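## Task

Move the white radish and the tomato out of the pan and into the bag so both sit completely between the bag's two layers. At the end every other item, including the white ball, must still be in the pan. The loaded part of the bag must rest on the table, with no more than one corner of the bag lying on an arm's base, no part of the bag inside the pan, and nothing of the bag sticking out beyond the table edge by more than about a finger's width.

## Robot and tools

Robot: two six-joint arms, left_arm and right_arm, each with a two-finger gripper. Joint order for each arm, used everywhere: waist, shoulder, elbow, wrist pitch, wrist yaw, wrist roll, then the gripper. Stated ranges (rad): waist -2.618 to 3.054, shoulder 0.000 to 3.142, elbow 0.000 to 3.142, wrist pitch -1.571 to 1.571, wrist yaw -1.571 to 1.571, wrist roll -2.094 to 2.094. True ends may differ from these by up to 0.059 (first four joints) or 0.124 (yaw, roll).

Frames: the scene frame has its origin at table-top height halfway between the nominal bases, +z up, +x pointing out over the table, and left_arm on the +y side (image left/right does not match the arm names). Calibrated bases: left_arm at (-0.019, +0.343, +0.033) m, quat_wxyz (+1.000, 0, 0, -0.008); right_arm at (-0.046, -0.254, +0.023) m, quat_wxyz (+1.000, 0, 0, +0.016). Reported end_effector_position (m) and end_effector_quat_wxyz are in each arm's own base frame and may be off by a few cm, more at long reach. The fingers point along the gripper's +z and close along its y; the reported point sits between the pads, about 1 cm short of the tips.

execute_actions: argument actions is a list of actions; each action is a list of up to 15 rows, one per 1/30 s step (a short action repeats its final row to step 15). A row is always 14 numbers in [-1, 1]: left_arm's six joint values and its opening, then right_arm's six and its opening. Joint values are offsets, measured from the Joint targets as they stood when that action began (not from the previous row), so sending the same offset in the next action moves further. Scale: 1.0 equals 2.224 rad for waist, shoulder, elbow and 8.485 rad for the three wrist joints. The opening is absolute: +1 fully open, -1 closed. An action is rejected for both arms if any joint would pass its stated end by more than 0.059 rad (first four) or 0.124 rad (yaw, roll); a malformed action, or a first action failing this check, voids the whole call. Optional cameras: list of names, ["all"], or []; images otherwise come only with an empty actions list, which also reports the scene number and task.

move: target is one 14-number row or a list of up to 15 rows, same layout and scale; every row is an offset from the same current Joint targets, not from the previous row. All joints move together, so grippers trace curves; nothing avoids obstacles or the other arm. speed: rad/s of the joint with the longest path, 0.004 to 12.57, default 0.5, one value or one per target. blend: rad of corner rounding per target (0 means stop at each). opening_speed: rate of the opening command per second, at least 0.2; use it to close gently. grip_force: newtons per pad, 10 to 50, one value or one per arm, stays set (starts at full). blocking=false returns after about 0.5 s while the move keeps running. The result adds a move: line such as done, off_target (resting more than 0.035 rad from target), moving, held or fault, plus limits=held if steps were withheld. Faster moves and targets set deeper past a contact hit and press harder.

wait: seconds 0 to 3600, sends nothing new; returns early when a running move ends. stop: brakes a running move (braking needs room). zoom_image: camera (cam_head_left, cam_head_right, cam_high, cam_low, cam_left_wrist, cam_right_wrist) and region [x0, y0, x1, y1] in pixels of its latest full image, at most 504 by 504. All images are 896x504. finished_scene: scene, the current scene number (1 or 2); irreversible, and the goal must hold with the robot let go.

Results: Joint positions and Joint velocities list each arm's joints (rad, rad/s) then the pad gap (m; 0.094 is fully open). Joint targets are what your next offsets count from. Tool commands show current gripper commands; to keep a gripper unchanged, resend its current value (0 is a real command). grip_measured uses the opening scale, reads up to about 2.5 mm wide when empty and somewhat narrower than a squeezed part. Joint torques follow joint order, carry offsets and noise, and joints 1 to 3 wrap at ±28 N m. "joint sent to its limit" means a joint was stopped at its real end. "joint command not followed" means the clearance check altered targets. Per control step a target cannot lead its measured angle by more than 0.339 rad (first three) or 2.2 rad (wrists), and targets putting the gripper over 200 mm from where it is get scaled back, so big jumps take several actions. To stop a push or recover from being dragged, command targets back past the measured positions.

Gripping: below first touch, squeeze rises about 1 N per 0.001 of command, then jumps to the force limit; close slowly on soft or fragile food. To release, command well above grip_measured.

Avoid: dropping items or letting go while they move, fast impacts, hard contact with the table, pan, stand or bases, any firm contact between the two arms (including closing one gripper on the other), and anything leaving the table. Motors heat when holding loads, reaching far or pushing against something: MOTOR HOT appears near 75 °C, at 90 °C the arm folds and idles, at 100 °C it goes limp. Loose objects may occasionally get nudged by outside pushes.

Each tool is called as name([rows], argument=value, ...), one row to a line, values as JSON.

## Session

execute_actions(actions=[])

Scene clock: 0.00 s.
left_arm: end_effector_position=(+0.3974, -0.0003, +0.0922) grip_measured=+1.000 end_effector_quat_wxyz=(+0.578, -0.042, +0.815, -0.028) | right_arm: end_effector_position=(+0.3882, -0.0040, +0.0938) grip_measured=+1.000 end_effector_quat_wxyz=(+0.584, -0.002, +0.812, -0.016)
Joint positions: left_arm=[-0.004 1.548 0.371 0.839 -0.008 -0.102 0.094] | right_arm=[0 1.515 0.33 0.862 0.024 -0.022 0.094]
Joint velocities: within noise
Joint torques (N m): no reading
Heat: left arm: 25 °C; right arm: 28 °C.
Joint targets: left_arm=[-0.004 1.545 0.375 0.833 -0.008 -0.102] | right_arm=[0.000 1.507 0.340 0.875 0.024 -0.022]
Tool commands: left_gripper/opening=+1.0 right_gripper/opening=+1.0

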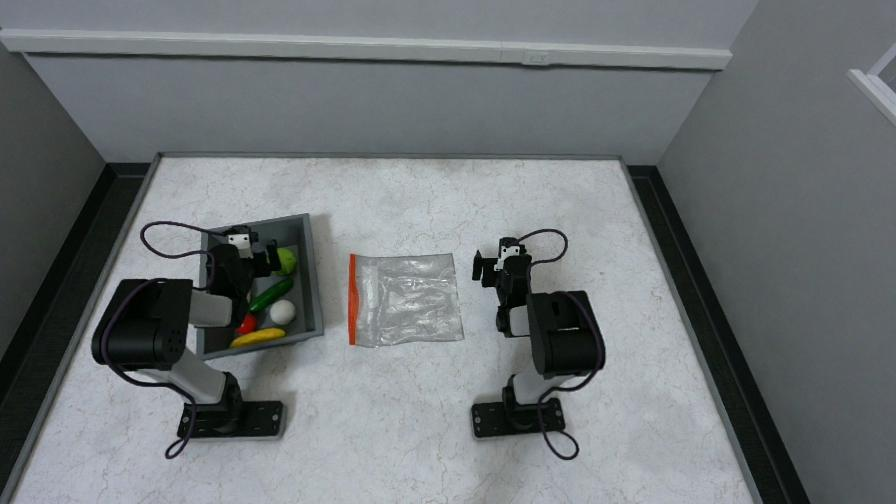

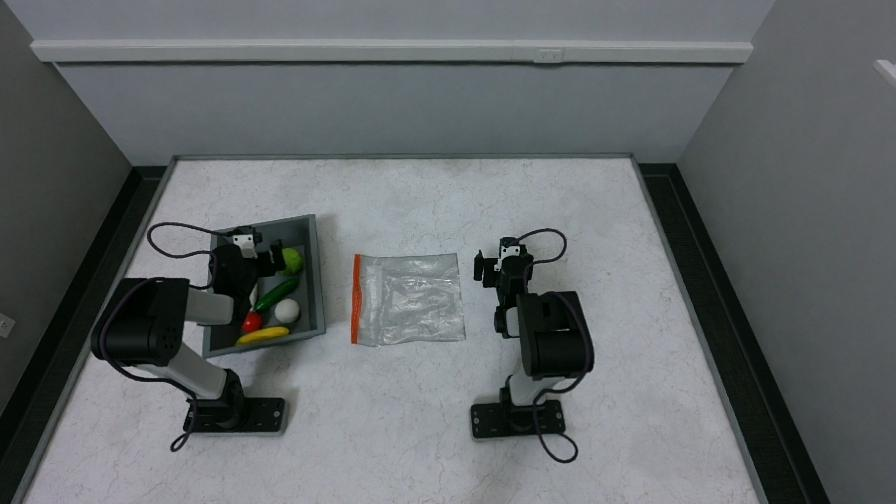

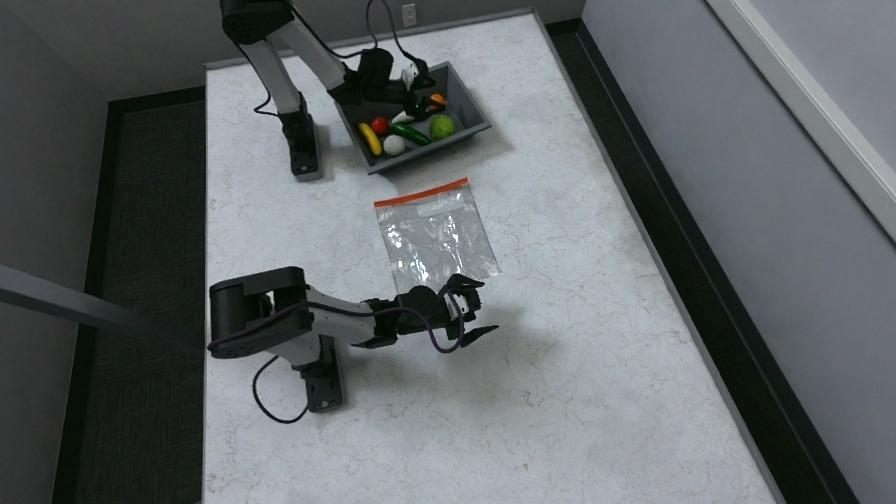

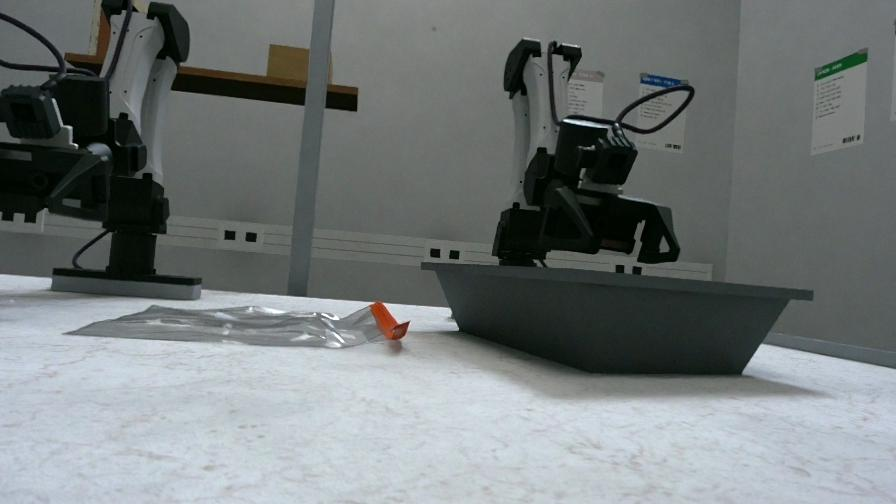

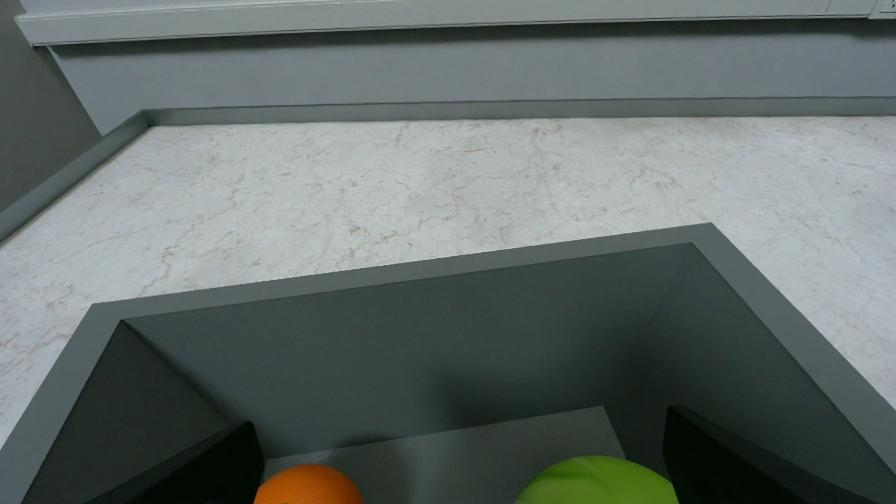

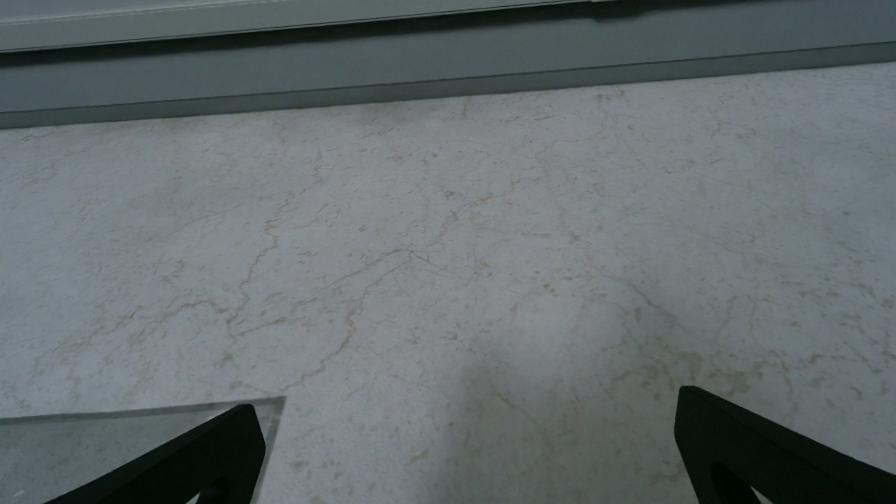

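zoom_image(camera="cam_head_left", region=[180, 200, 500, 380])

zoom_image(camera="cam_low", region=[40, 260, 480, 400])

zoom_image(camera="cam_high", region=[320, 40, 520, 300])

Scaled by 1.575 from the camera's image (finer frame: 1280x720).

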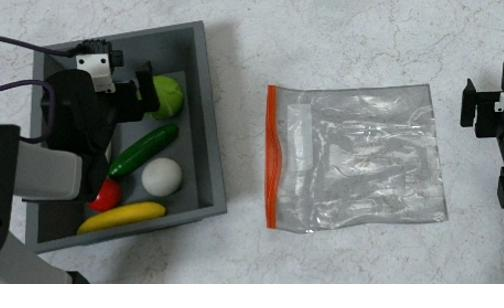

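Scaled by 1.145 from the camera's image (finer frame: 1280x720).

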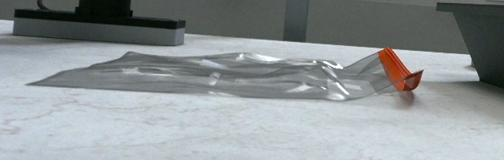

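Scaled by 1.938 from the camera's image (finer frame: 1280x720).

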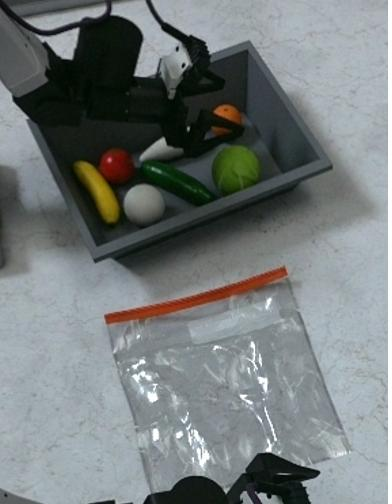

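zoom_image(camera="cam_low", region=[320, 290, 430, 360])

zoom_image(camera="cam_head_right", region=[190, 200, 350, 370])

zoom_image(camera="cam_head_right", region=[330, 230, 490, 360])

Scaled by 4.582 from the camera's image (finer frame: 1280x720).

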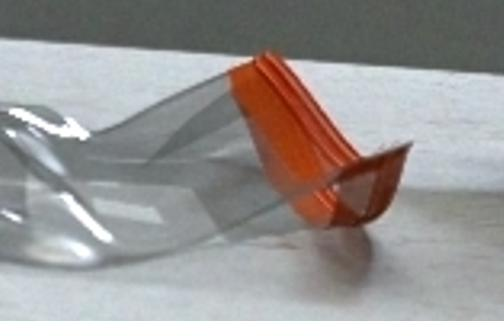

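Scaled by 2.965 from the camera's image (finer frame: 1280x720).

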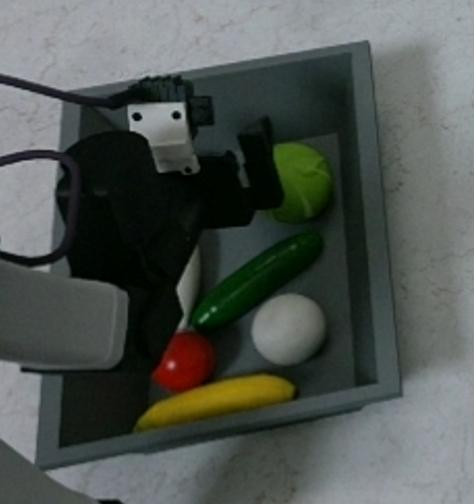

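Scaled by 3.150 from the camera's image (finer frame: 1280x720).

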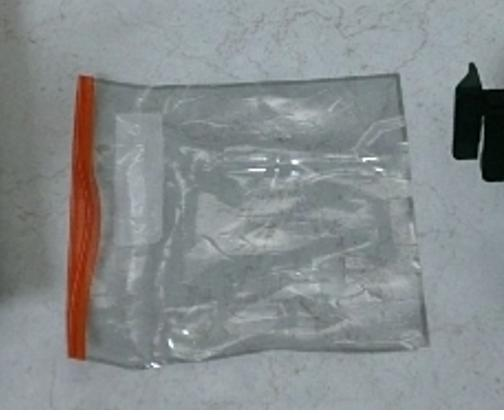

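zoom_image(camera="cam_head_left", region=[440, 210, 640, 330])

zoom_image(camera="cam_head_left", region=[180, 200, 340, 370])

zoom_image(camera="cam_high", region=[200, 230, 520, 430])

Scaled by 2.520 from the camera's image (finer frame: 1280x720).

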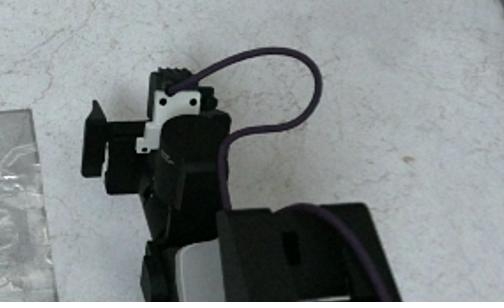

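Scaled by 2.965 from the camera's image (finer frame: 1280x720).

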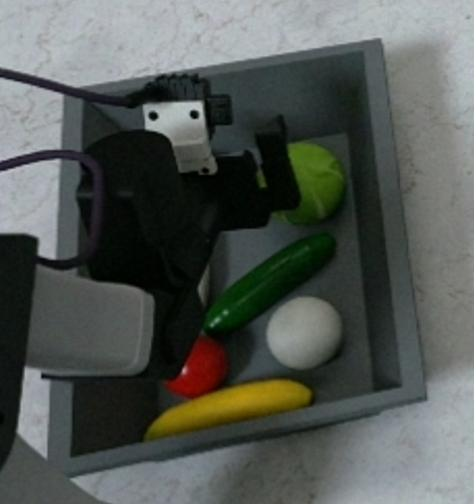

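Scaled by 1.575 from the camera's image (finer frame: 1280x720).

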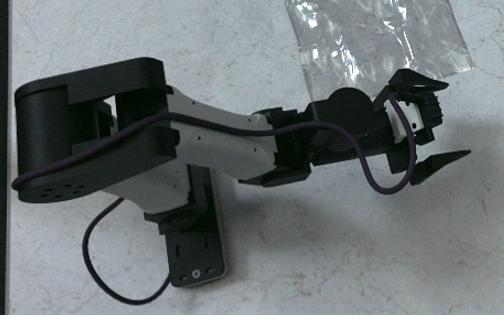

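move([
  [0,-0.0477,0.0976,-0.0539,0,0,1,0,0,0,0,0,0,1],
  [-0.223,-0.1906,0.3903,-0.2154,-0.0462,0.012,1,0,0,0,0,0,0,1],
], speed=1.2, blend=[0.1,0], cameras=["all"])

Scene clock: 8.33 s.
left_arm: end_effector_position=(+0.2898, -0.0817, +0.2557) grip_measured=+1.000 end_effector_quat_wxyz=(+0.369, +0.156, +0.912, +0.090) | right_arm: end_effector_position=(+0.3882, -0.0040, +0.0938) grip_measured=+1.000 end_effector_quat_wxyz=(+0.584, -0.002, +0.812, -0.016)
Joint positions: left_arm=[-0.493 1.123 1.226 -0.979 -0.385 -0.013 0.094] | right_arm=[0 1.515 0.33 0.862 0.024 -0.022 0.094]
Joint torques (N m): left_arm=[-0.25 -3.02 9.37 1.63 -0.3 0.04] | right_arm=[0.03 -5.48 6.22 1.98 -0.02 0.04]
Heat: left arm: 28 °C; right arm: 28 °C.
Joint targets: left_arm=[-0.500 1.121 1.243 -0.995 -0.400 0.000] | right_arm=[0.000 1.507 0.340 0.875 0.024 -0.022]
move: done

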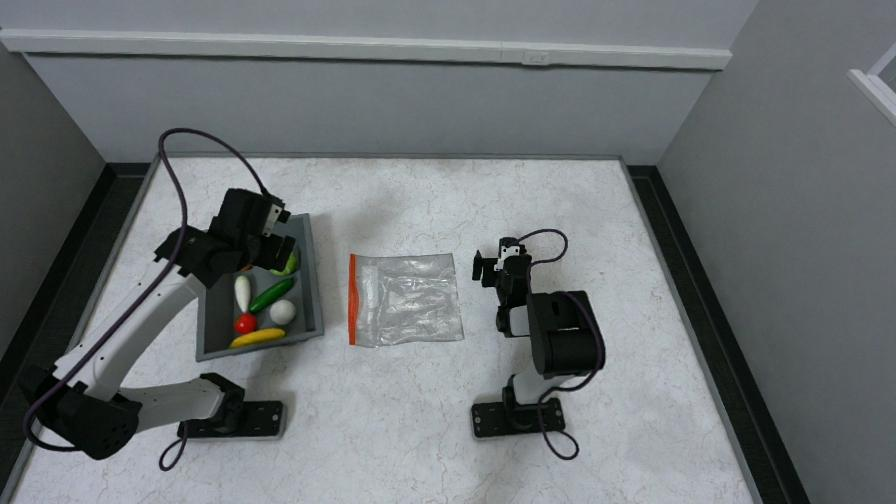

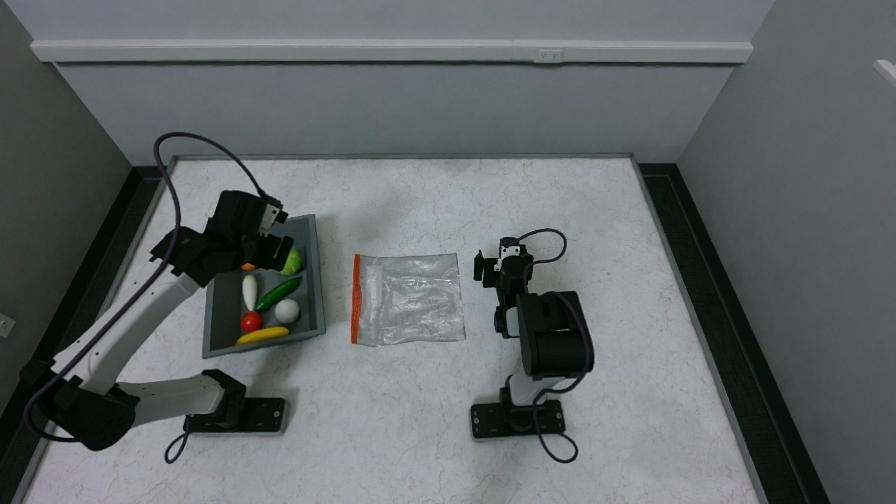

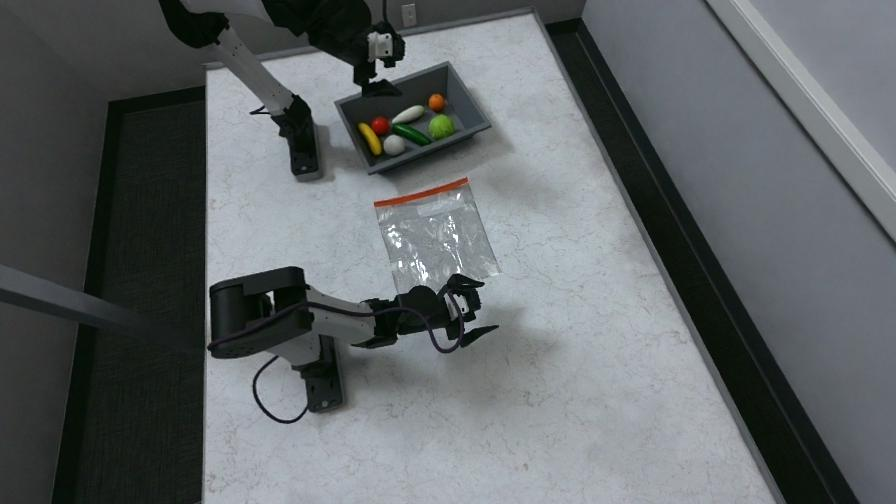

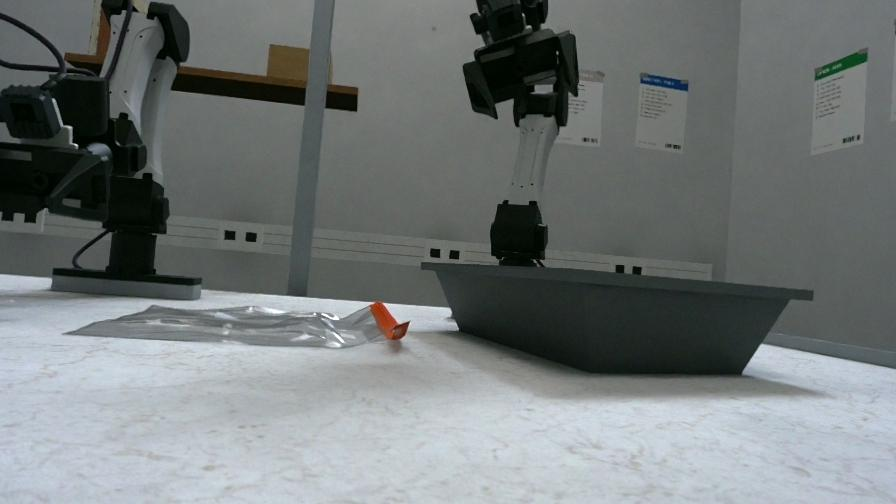

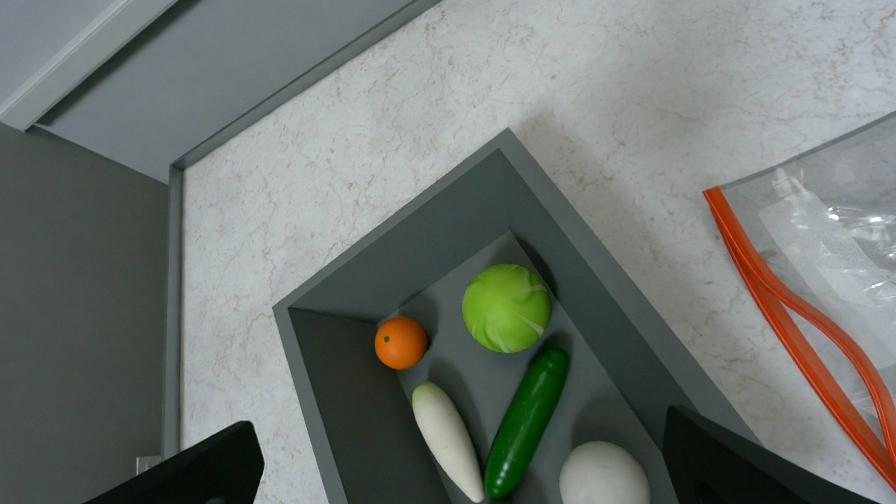

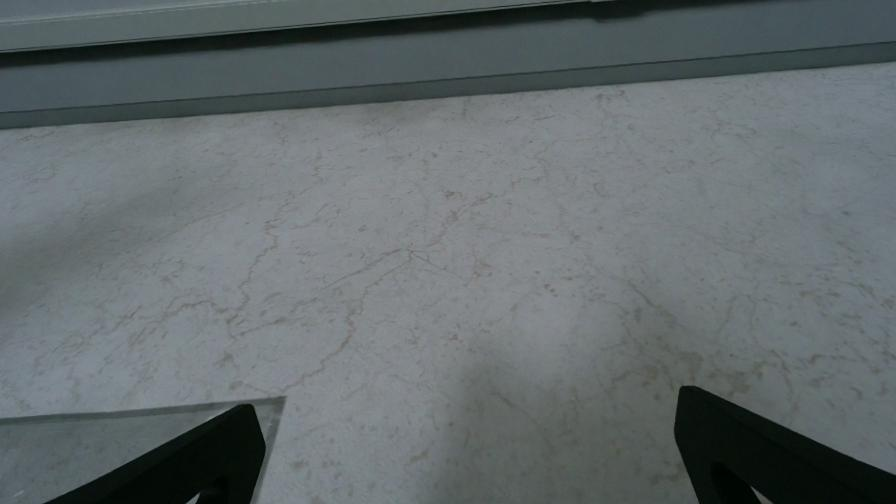

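move(target=[0,0,0,0,0,0,1,0.3629,0.4427,0.9227,-0.2765,-0.0028,0.0957,1], speed=1.2, cameras=["cam_head_left","cam_low","cam_left_wrist","cam_right_wrist"])

Scene clock: 14.70 s.
left_arm: end_effector_position=(+0.2897, -0.0817, +0.2557) grip_measured=+1.000 end_effector_quat_wxyz=(+0.368, +0.157, +0.912, +0.090) | right_arm: end_effector_position=(+0.3286, +0.3458, +0.0631) grip_measured=+1.000 end_effector_quat_wxyz=(+0.002, -0.015, +1.000, -0.002)
Joint positions: left_arm=[-0.493 1.123 1.226 -0.979 -0.385 -0.012 0.094] | right_arm=[0.813 2.472 2.365 -1.464 0.005 0.782 0.094]
Joint torques (N m): left_arm=[-0.34 -3.06 9.44 1.62 -0.32 0.05] | right_arm=[-0.42 -11.02 8.5 0.2 -0.03 0.09]
Heat: left arm: 28 °C; right arm: 29 °C.
Joint targets: left_arm=[-0.500 1.121 1.243 -0.995 -0.400 0.000] | right_arm=[0.808 2.491 2.393 -1.471 0.000 0.790]
move: done

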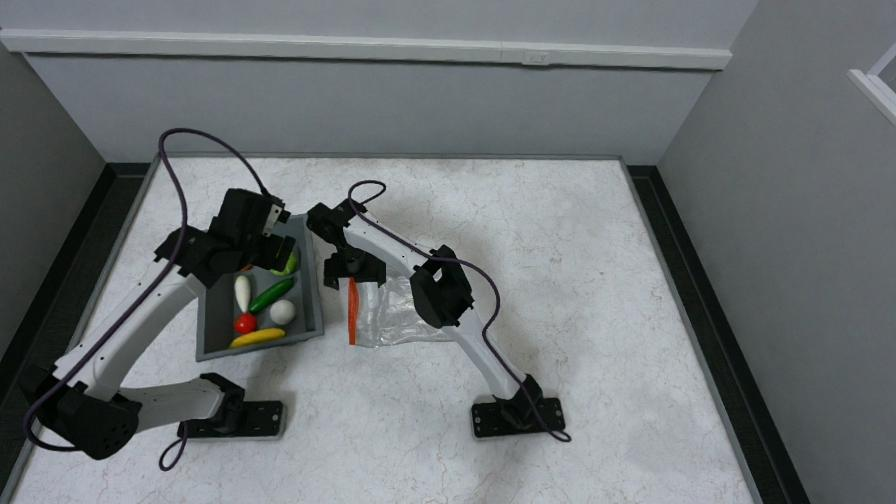

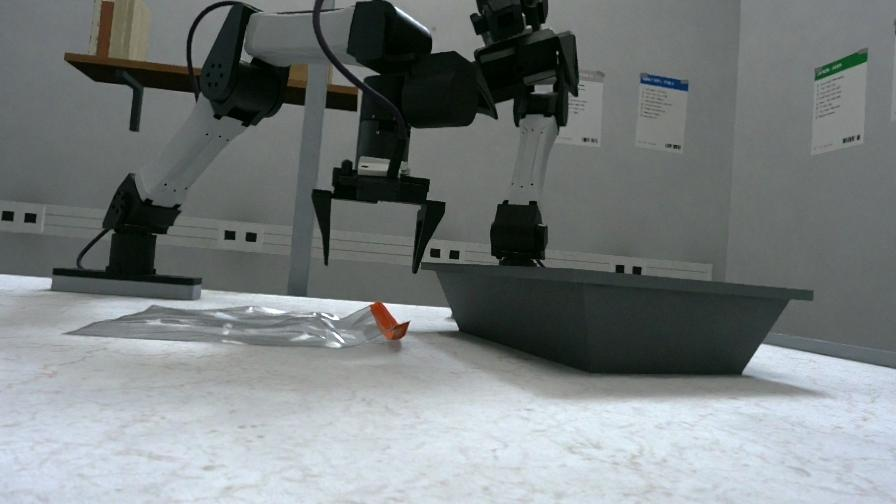

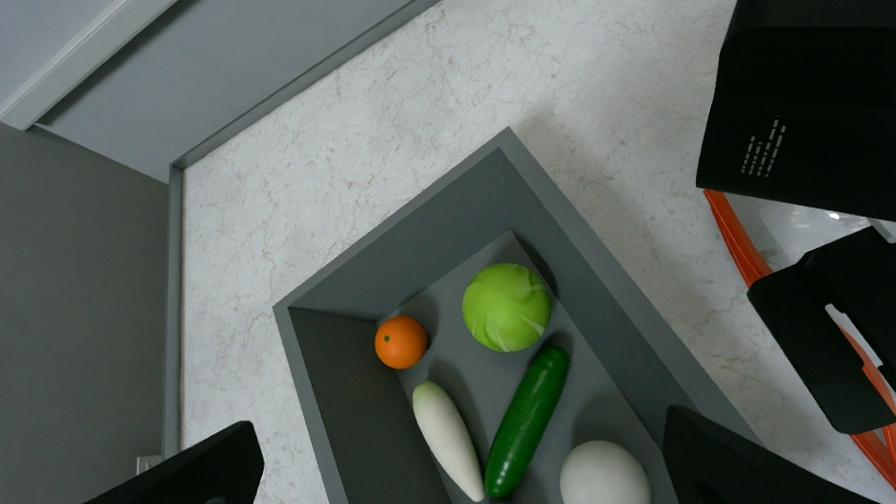

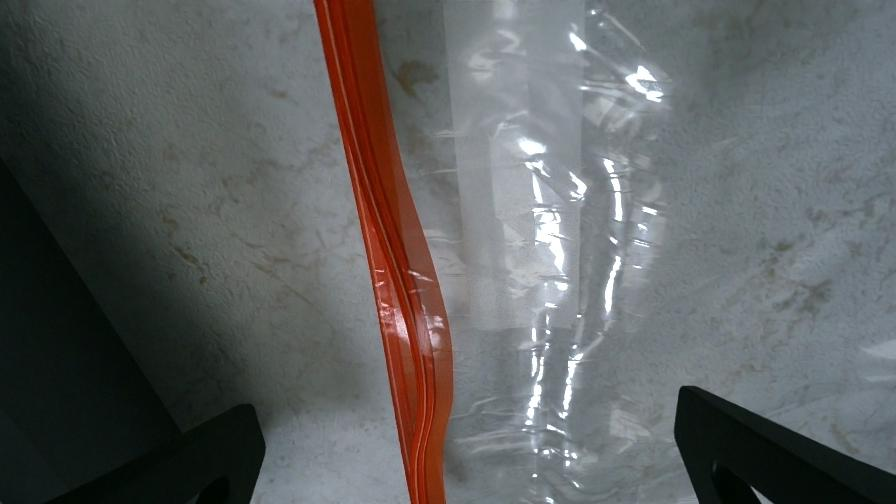

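zoom_image(camera="cam_right_wrist", region=[300, 180, 540, 504])

zoom_image(camera="cam_low", region=[300, 240, 460, 360])

Scaled by 1.556 from the camera's image (finer frame: 1280x720).

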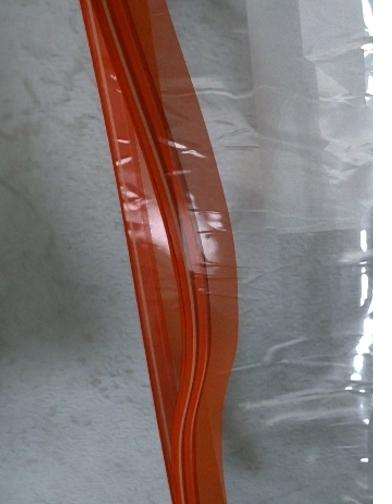

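Scaled by 3.150 from the camera's image (finer frame: 1280x720).

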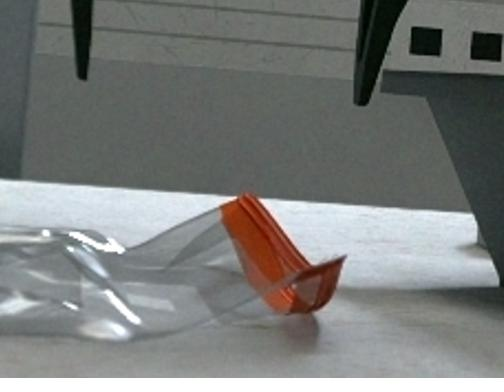

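move(target=[0,0,0,0,0,0,1,0.0243,-0.045,-0.1542,0.0284,0,0.0067,0.15], speed=0.6, cameras=["cam_low","cam_left_wrist","cam_right_wrist"])

zoom_image(camera="cam_low", region=[300, 240, 460, 360])

Scene clock: 18.17 s.
left_arm: end_effector_position=(+0.2897, -0.0817, +0.2557) grip_measured=+1.000 end_effector_quat_wxyz=(+0.368, +0.157, +0.912, +0.090) | right_arm: end_effector_position=(+0.2996, +0.3452, -0.0022) grip_measured=+0.151 end_effector_quat_wxyz=(-0.018, -0.009, +1.000, -0.024)
Joint positions: left_arm=[-0.493 1.123 1.226 -0.979 -0.385 -0.012 0.094] | right_arm=[0.858 2.444 2.054 -1.24 0.004 0.839 0.054]
Joint torques (N m): left_arm=[-0.29 -3.07 9.44 1.62 -0.32 0.05] | right_arm=[0.44 -17.14 5.42 0.22 -0.02 0.11]
Heat: left arm: 28 °C; right arm: 32 °C.
Joint targets: left_arm=[-0.500 1.121 1.243 -0.995 -0.400 0.000] | right_arm=[0.862 2.391 2.050 -1.230 0.000 0.847]
move: off_target (right_arm); right_arm: the shoulder is farthest, 0.053 rad from its target

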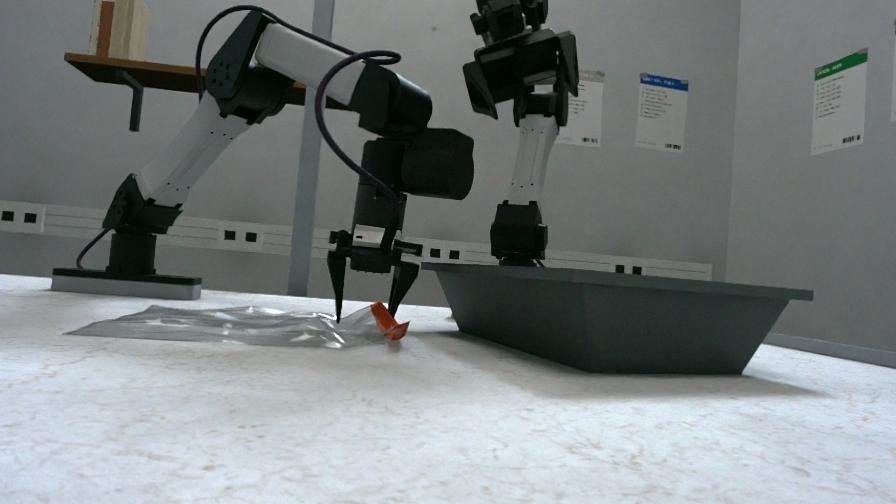

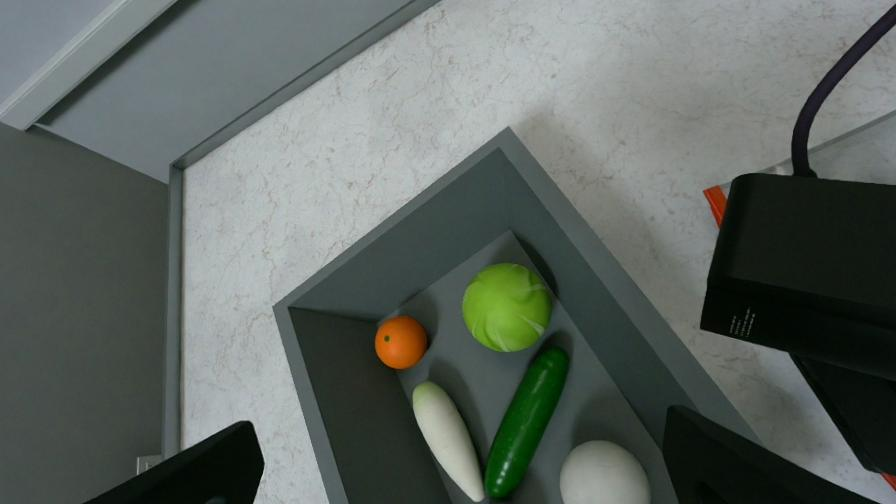

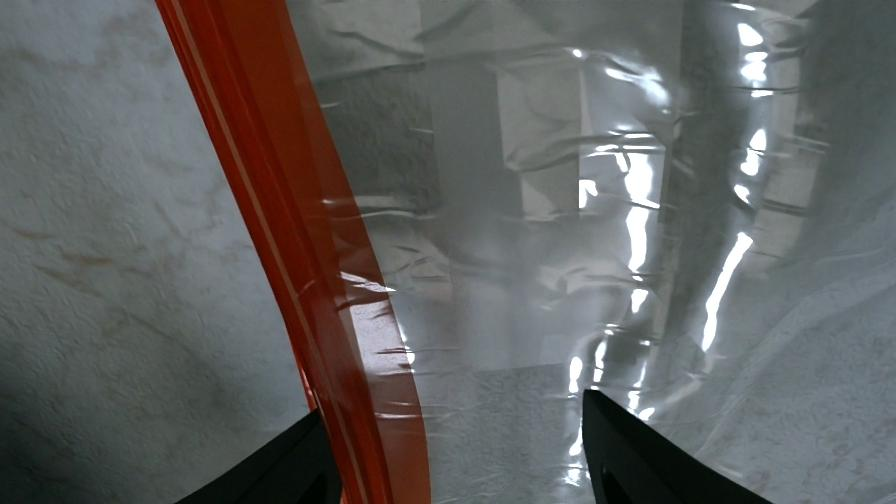

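Scaled by 3.150 from the camera's image (finer frame: 1280x720).

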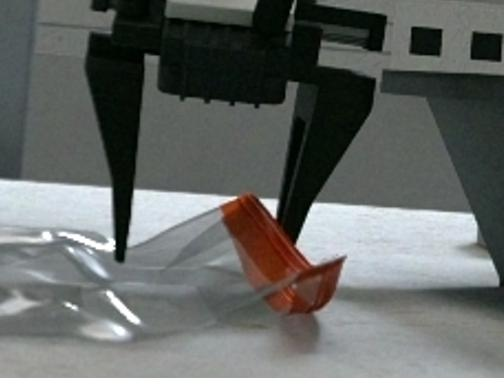

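move(target=[0,0,0,0,0,0,1,0,0,0,0,0,0,-0.6], opening_speed=0.6, cameras=["cam_low","cam_right_wrist"])

zoom_image(camera="cam_low", region=[300, 240, 460, 360])

zoom_image(camera="cam_right_wrist", region=[200, 250, 620, 504])

Scene clock: 20.23 s.
left_arm: end_effector_position=(+0.2897, -0.0817, +0.2557) grip_measured=+1.000 end_effector_quat_wxyz=(+0.368, +0.157, +0.912, +0.090) | right_arm: end_effector_position=(+0.2997, +0.3454, -0.0022) grip_measured=-0.599 end_effector_quat_wxyz=(-0.018, -0.009, +1.000, -0.023)
Joint positions: left_arm=[-0.493 1.123 1.226 -0.979 -0.385 -0.012 0.094] | right_arm=[0.858 2.444 2.054 -1.239 0.004 0.839 0.019]
Joint torques (N m): left_arm=[-0.29 -3 9.44 1.62 -0.32 0.04] | right_arm=[0.44 -17.16 5.41 0.23 -0.02 0.13]
Heat: left arm: 28 °C; right arm: 34 °C.
Joint targets: left_arm=[-0.500 1.121 1.243 -0.995 -0.400 0.000] | right_arm=[0.862 2.391 2.050 -1.230 0.000 0.847]
move: done

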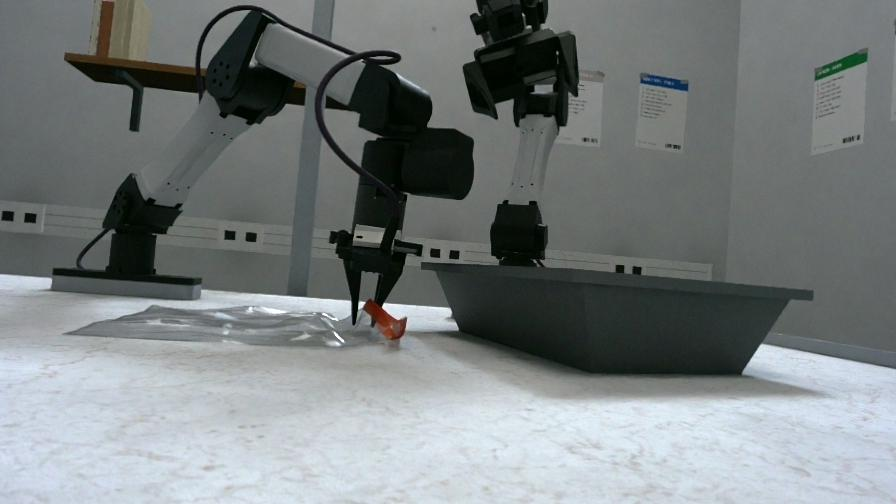

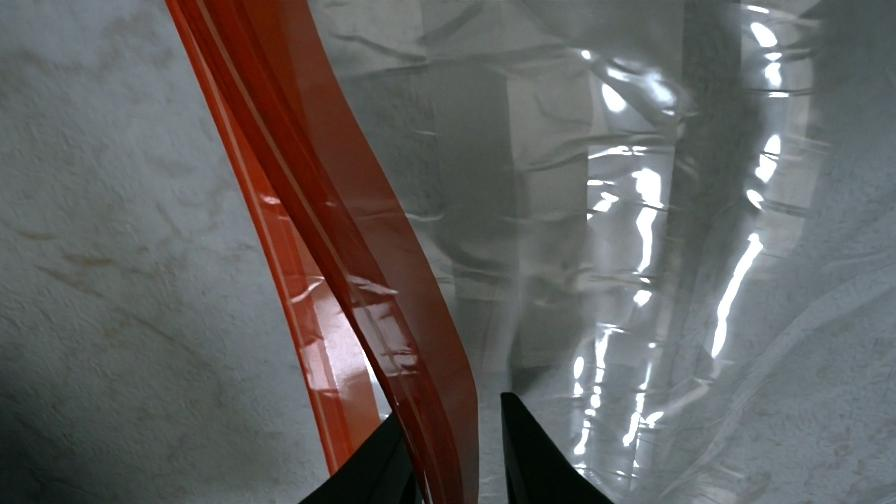

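Scaled by 3.150 from the camera's image (finer frame: 1280x720).

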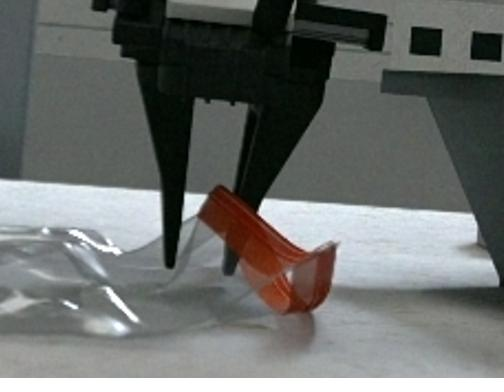

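Scaled by 1.200 from the camera's image (finer frame: 1280x720).

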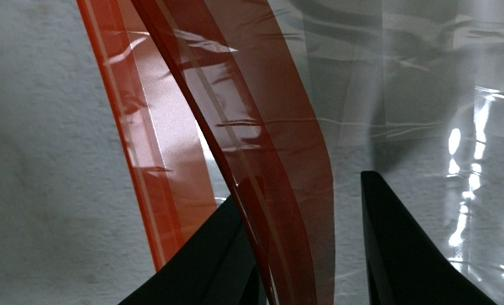

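move(target=[0,0,0,0,0,0,1,0,0,0,0,0,0,-1], opening_speed=0.6, cameras=["cam_right_wrist"])

zoom_image(camera="cam_right_wrist", region=[200, 250, 620, 504])

Scene clock: 21.33 s.
left_arm: end_effector_position=(+0.2897, -0.0817, +0.2557) grip_measured=+1.000 end_effector_quat_wxyz=(+0.368, +0.157, +0.912, +0.090) | right_arm: end_effector_position=(+0.2997, +0.3455, -0.0023) grip_measured=-0.989 end_effector_quat_wxyz=(-0.018, -0.009, +1.000, -0.023)
Joint positions: left_arm=[-0.493 1.123 1.226 -0.979 -0.385 -0.012 0.094] | right_arm=[0.858 2.444 2.054 -1.239 0.004 0.839 0.001]
Joint torques (N m): left_arm=[-0.27 -3.03 9.44 1.63 -0.32 0.04] | right_arm=[0.46 -17.14 5.39 0.23 -0.01 0.13]
Heat: left arm: 29 °C; right arm: 36 °C.
Joint targets: left_arm=[-0.500 1.121 1.243 -0.995 -0.400 0.000] | right_arm=[0.862 2.391 2.050 -1.230 0.000 0.846]
move: done

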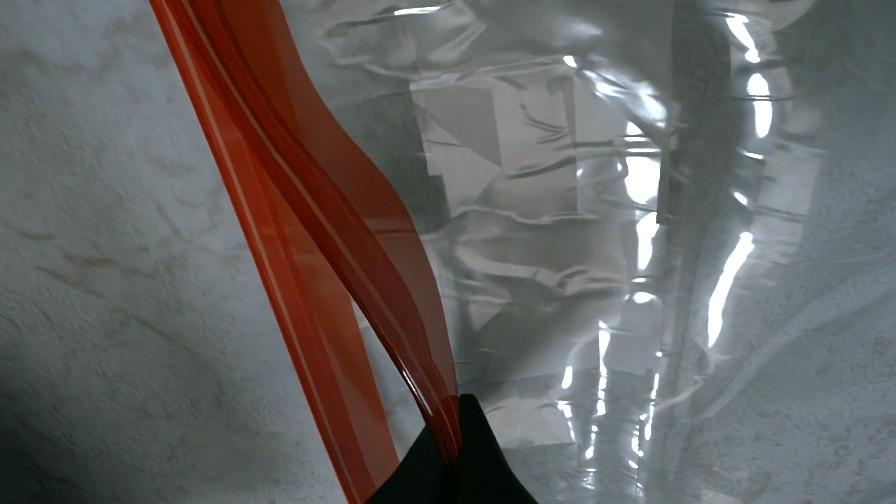

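Scaled by 1.200 from the camera's image (finer frame: 1280x720).

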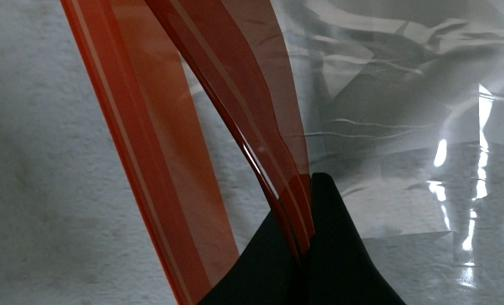

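move(target=[0,0,0,0,0,0,1,-0.0301,-0.0868,-0.0315,-0.0145,0,-0.0078,-1], speed=0.3, cameras=["cam_head_right","cam_high","cam_low","cam_left_wrist","cam_right_wrist"])

zoom_image(camera="cam_low", region=[40, 200, 460, 380])

Scene clock: 23.80 s.
left_arm: end_effector_position=(+0.2897, -0.0817, +0.2557) grip_measured=+1.000 end_effector_quat_wxyz=(+0.368, +0.157, +0.912, +0.090) | right_arm: end_effector_position=(+0.2992, +0.3059, +0.0650) grip_measured=-0.989 end_effector_quat_wxyz=(-0.013, -0.005, +1.000, -0.016)
Joint positions: left_arm=[-0.493 1.123 1.226 -0.979 -0.385 -0.012 0.094] | right_arm=[0.798 2.249 1.984 -1.346 0.004 0.788 0.001]
Joint torques (N m): left_arm=[-0.31 -3.02 9.44 1.63 -0.32 0.05] | right_arm=[-0.29 -15.8 5.5 0.13 -0.02 -0.04]
Heat: left arm: 29 °C; right arm: 38 °C.
Joint targets: left_arm=[-0.500 1.121 1.243 -0.995 -0.400 0.000] | right_arm=[0.795 2.198 1.980 -1.353 0.000 0.781]
move: off_target (right_arm); right_arm: the shoulder is farthest, 0.051 rad from its target

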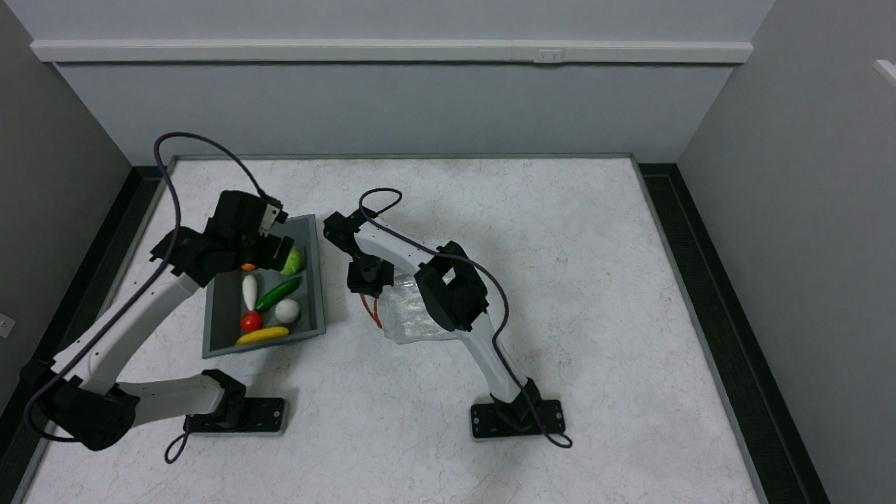

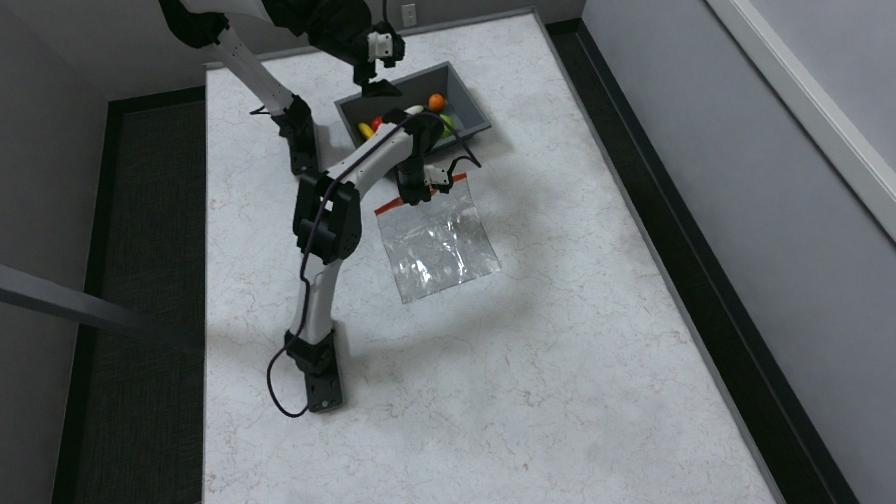

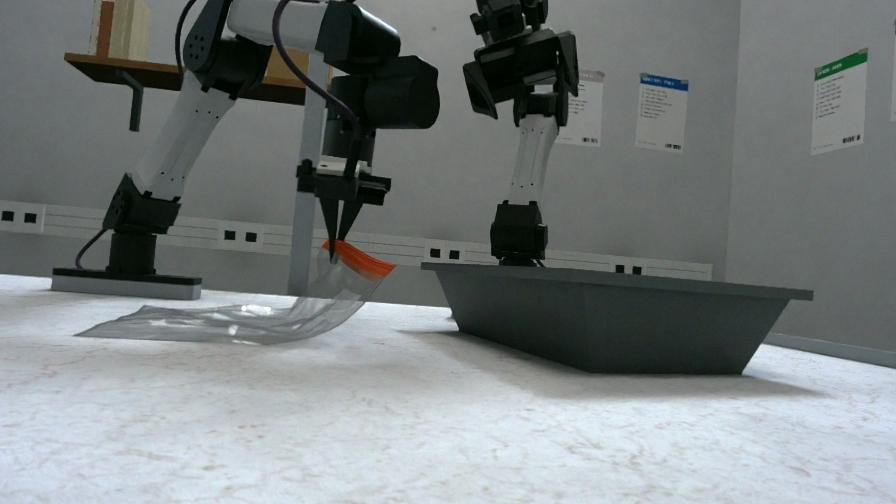

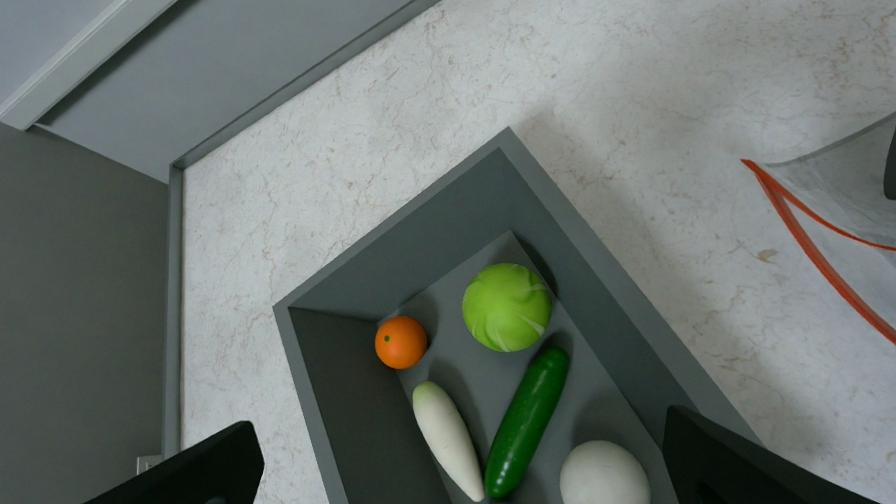

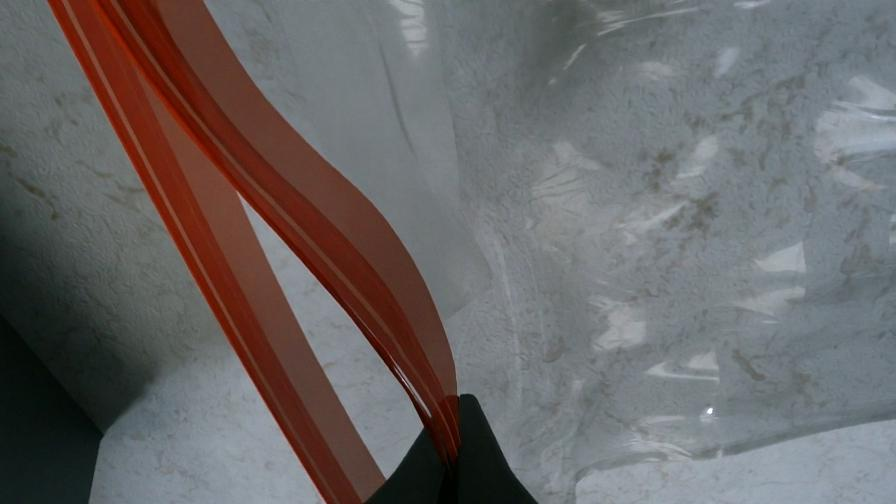

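Scaled by 1.200 from the camera's image (finer frame: 1280x720).

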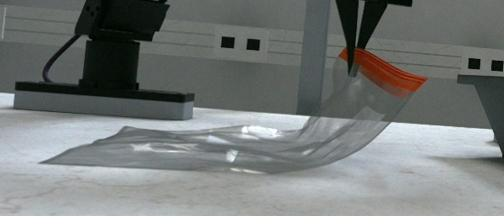

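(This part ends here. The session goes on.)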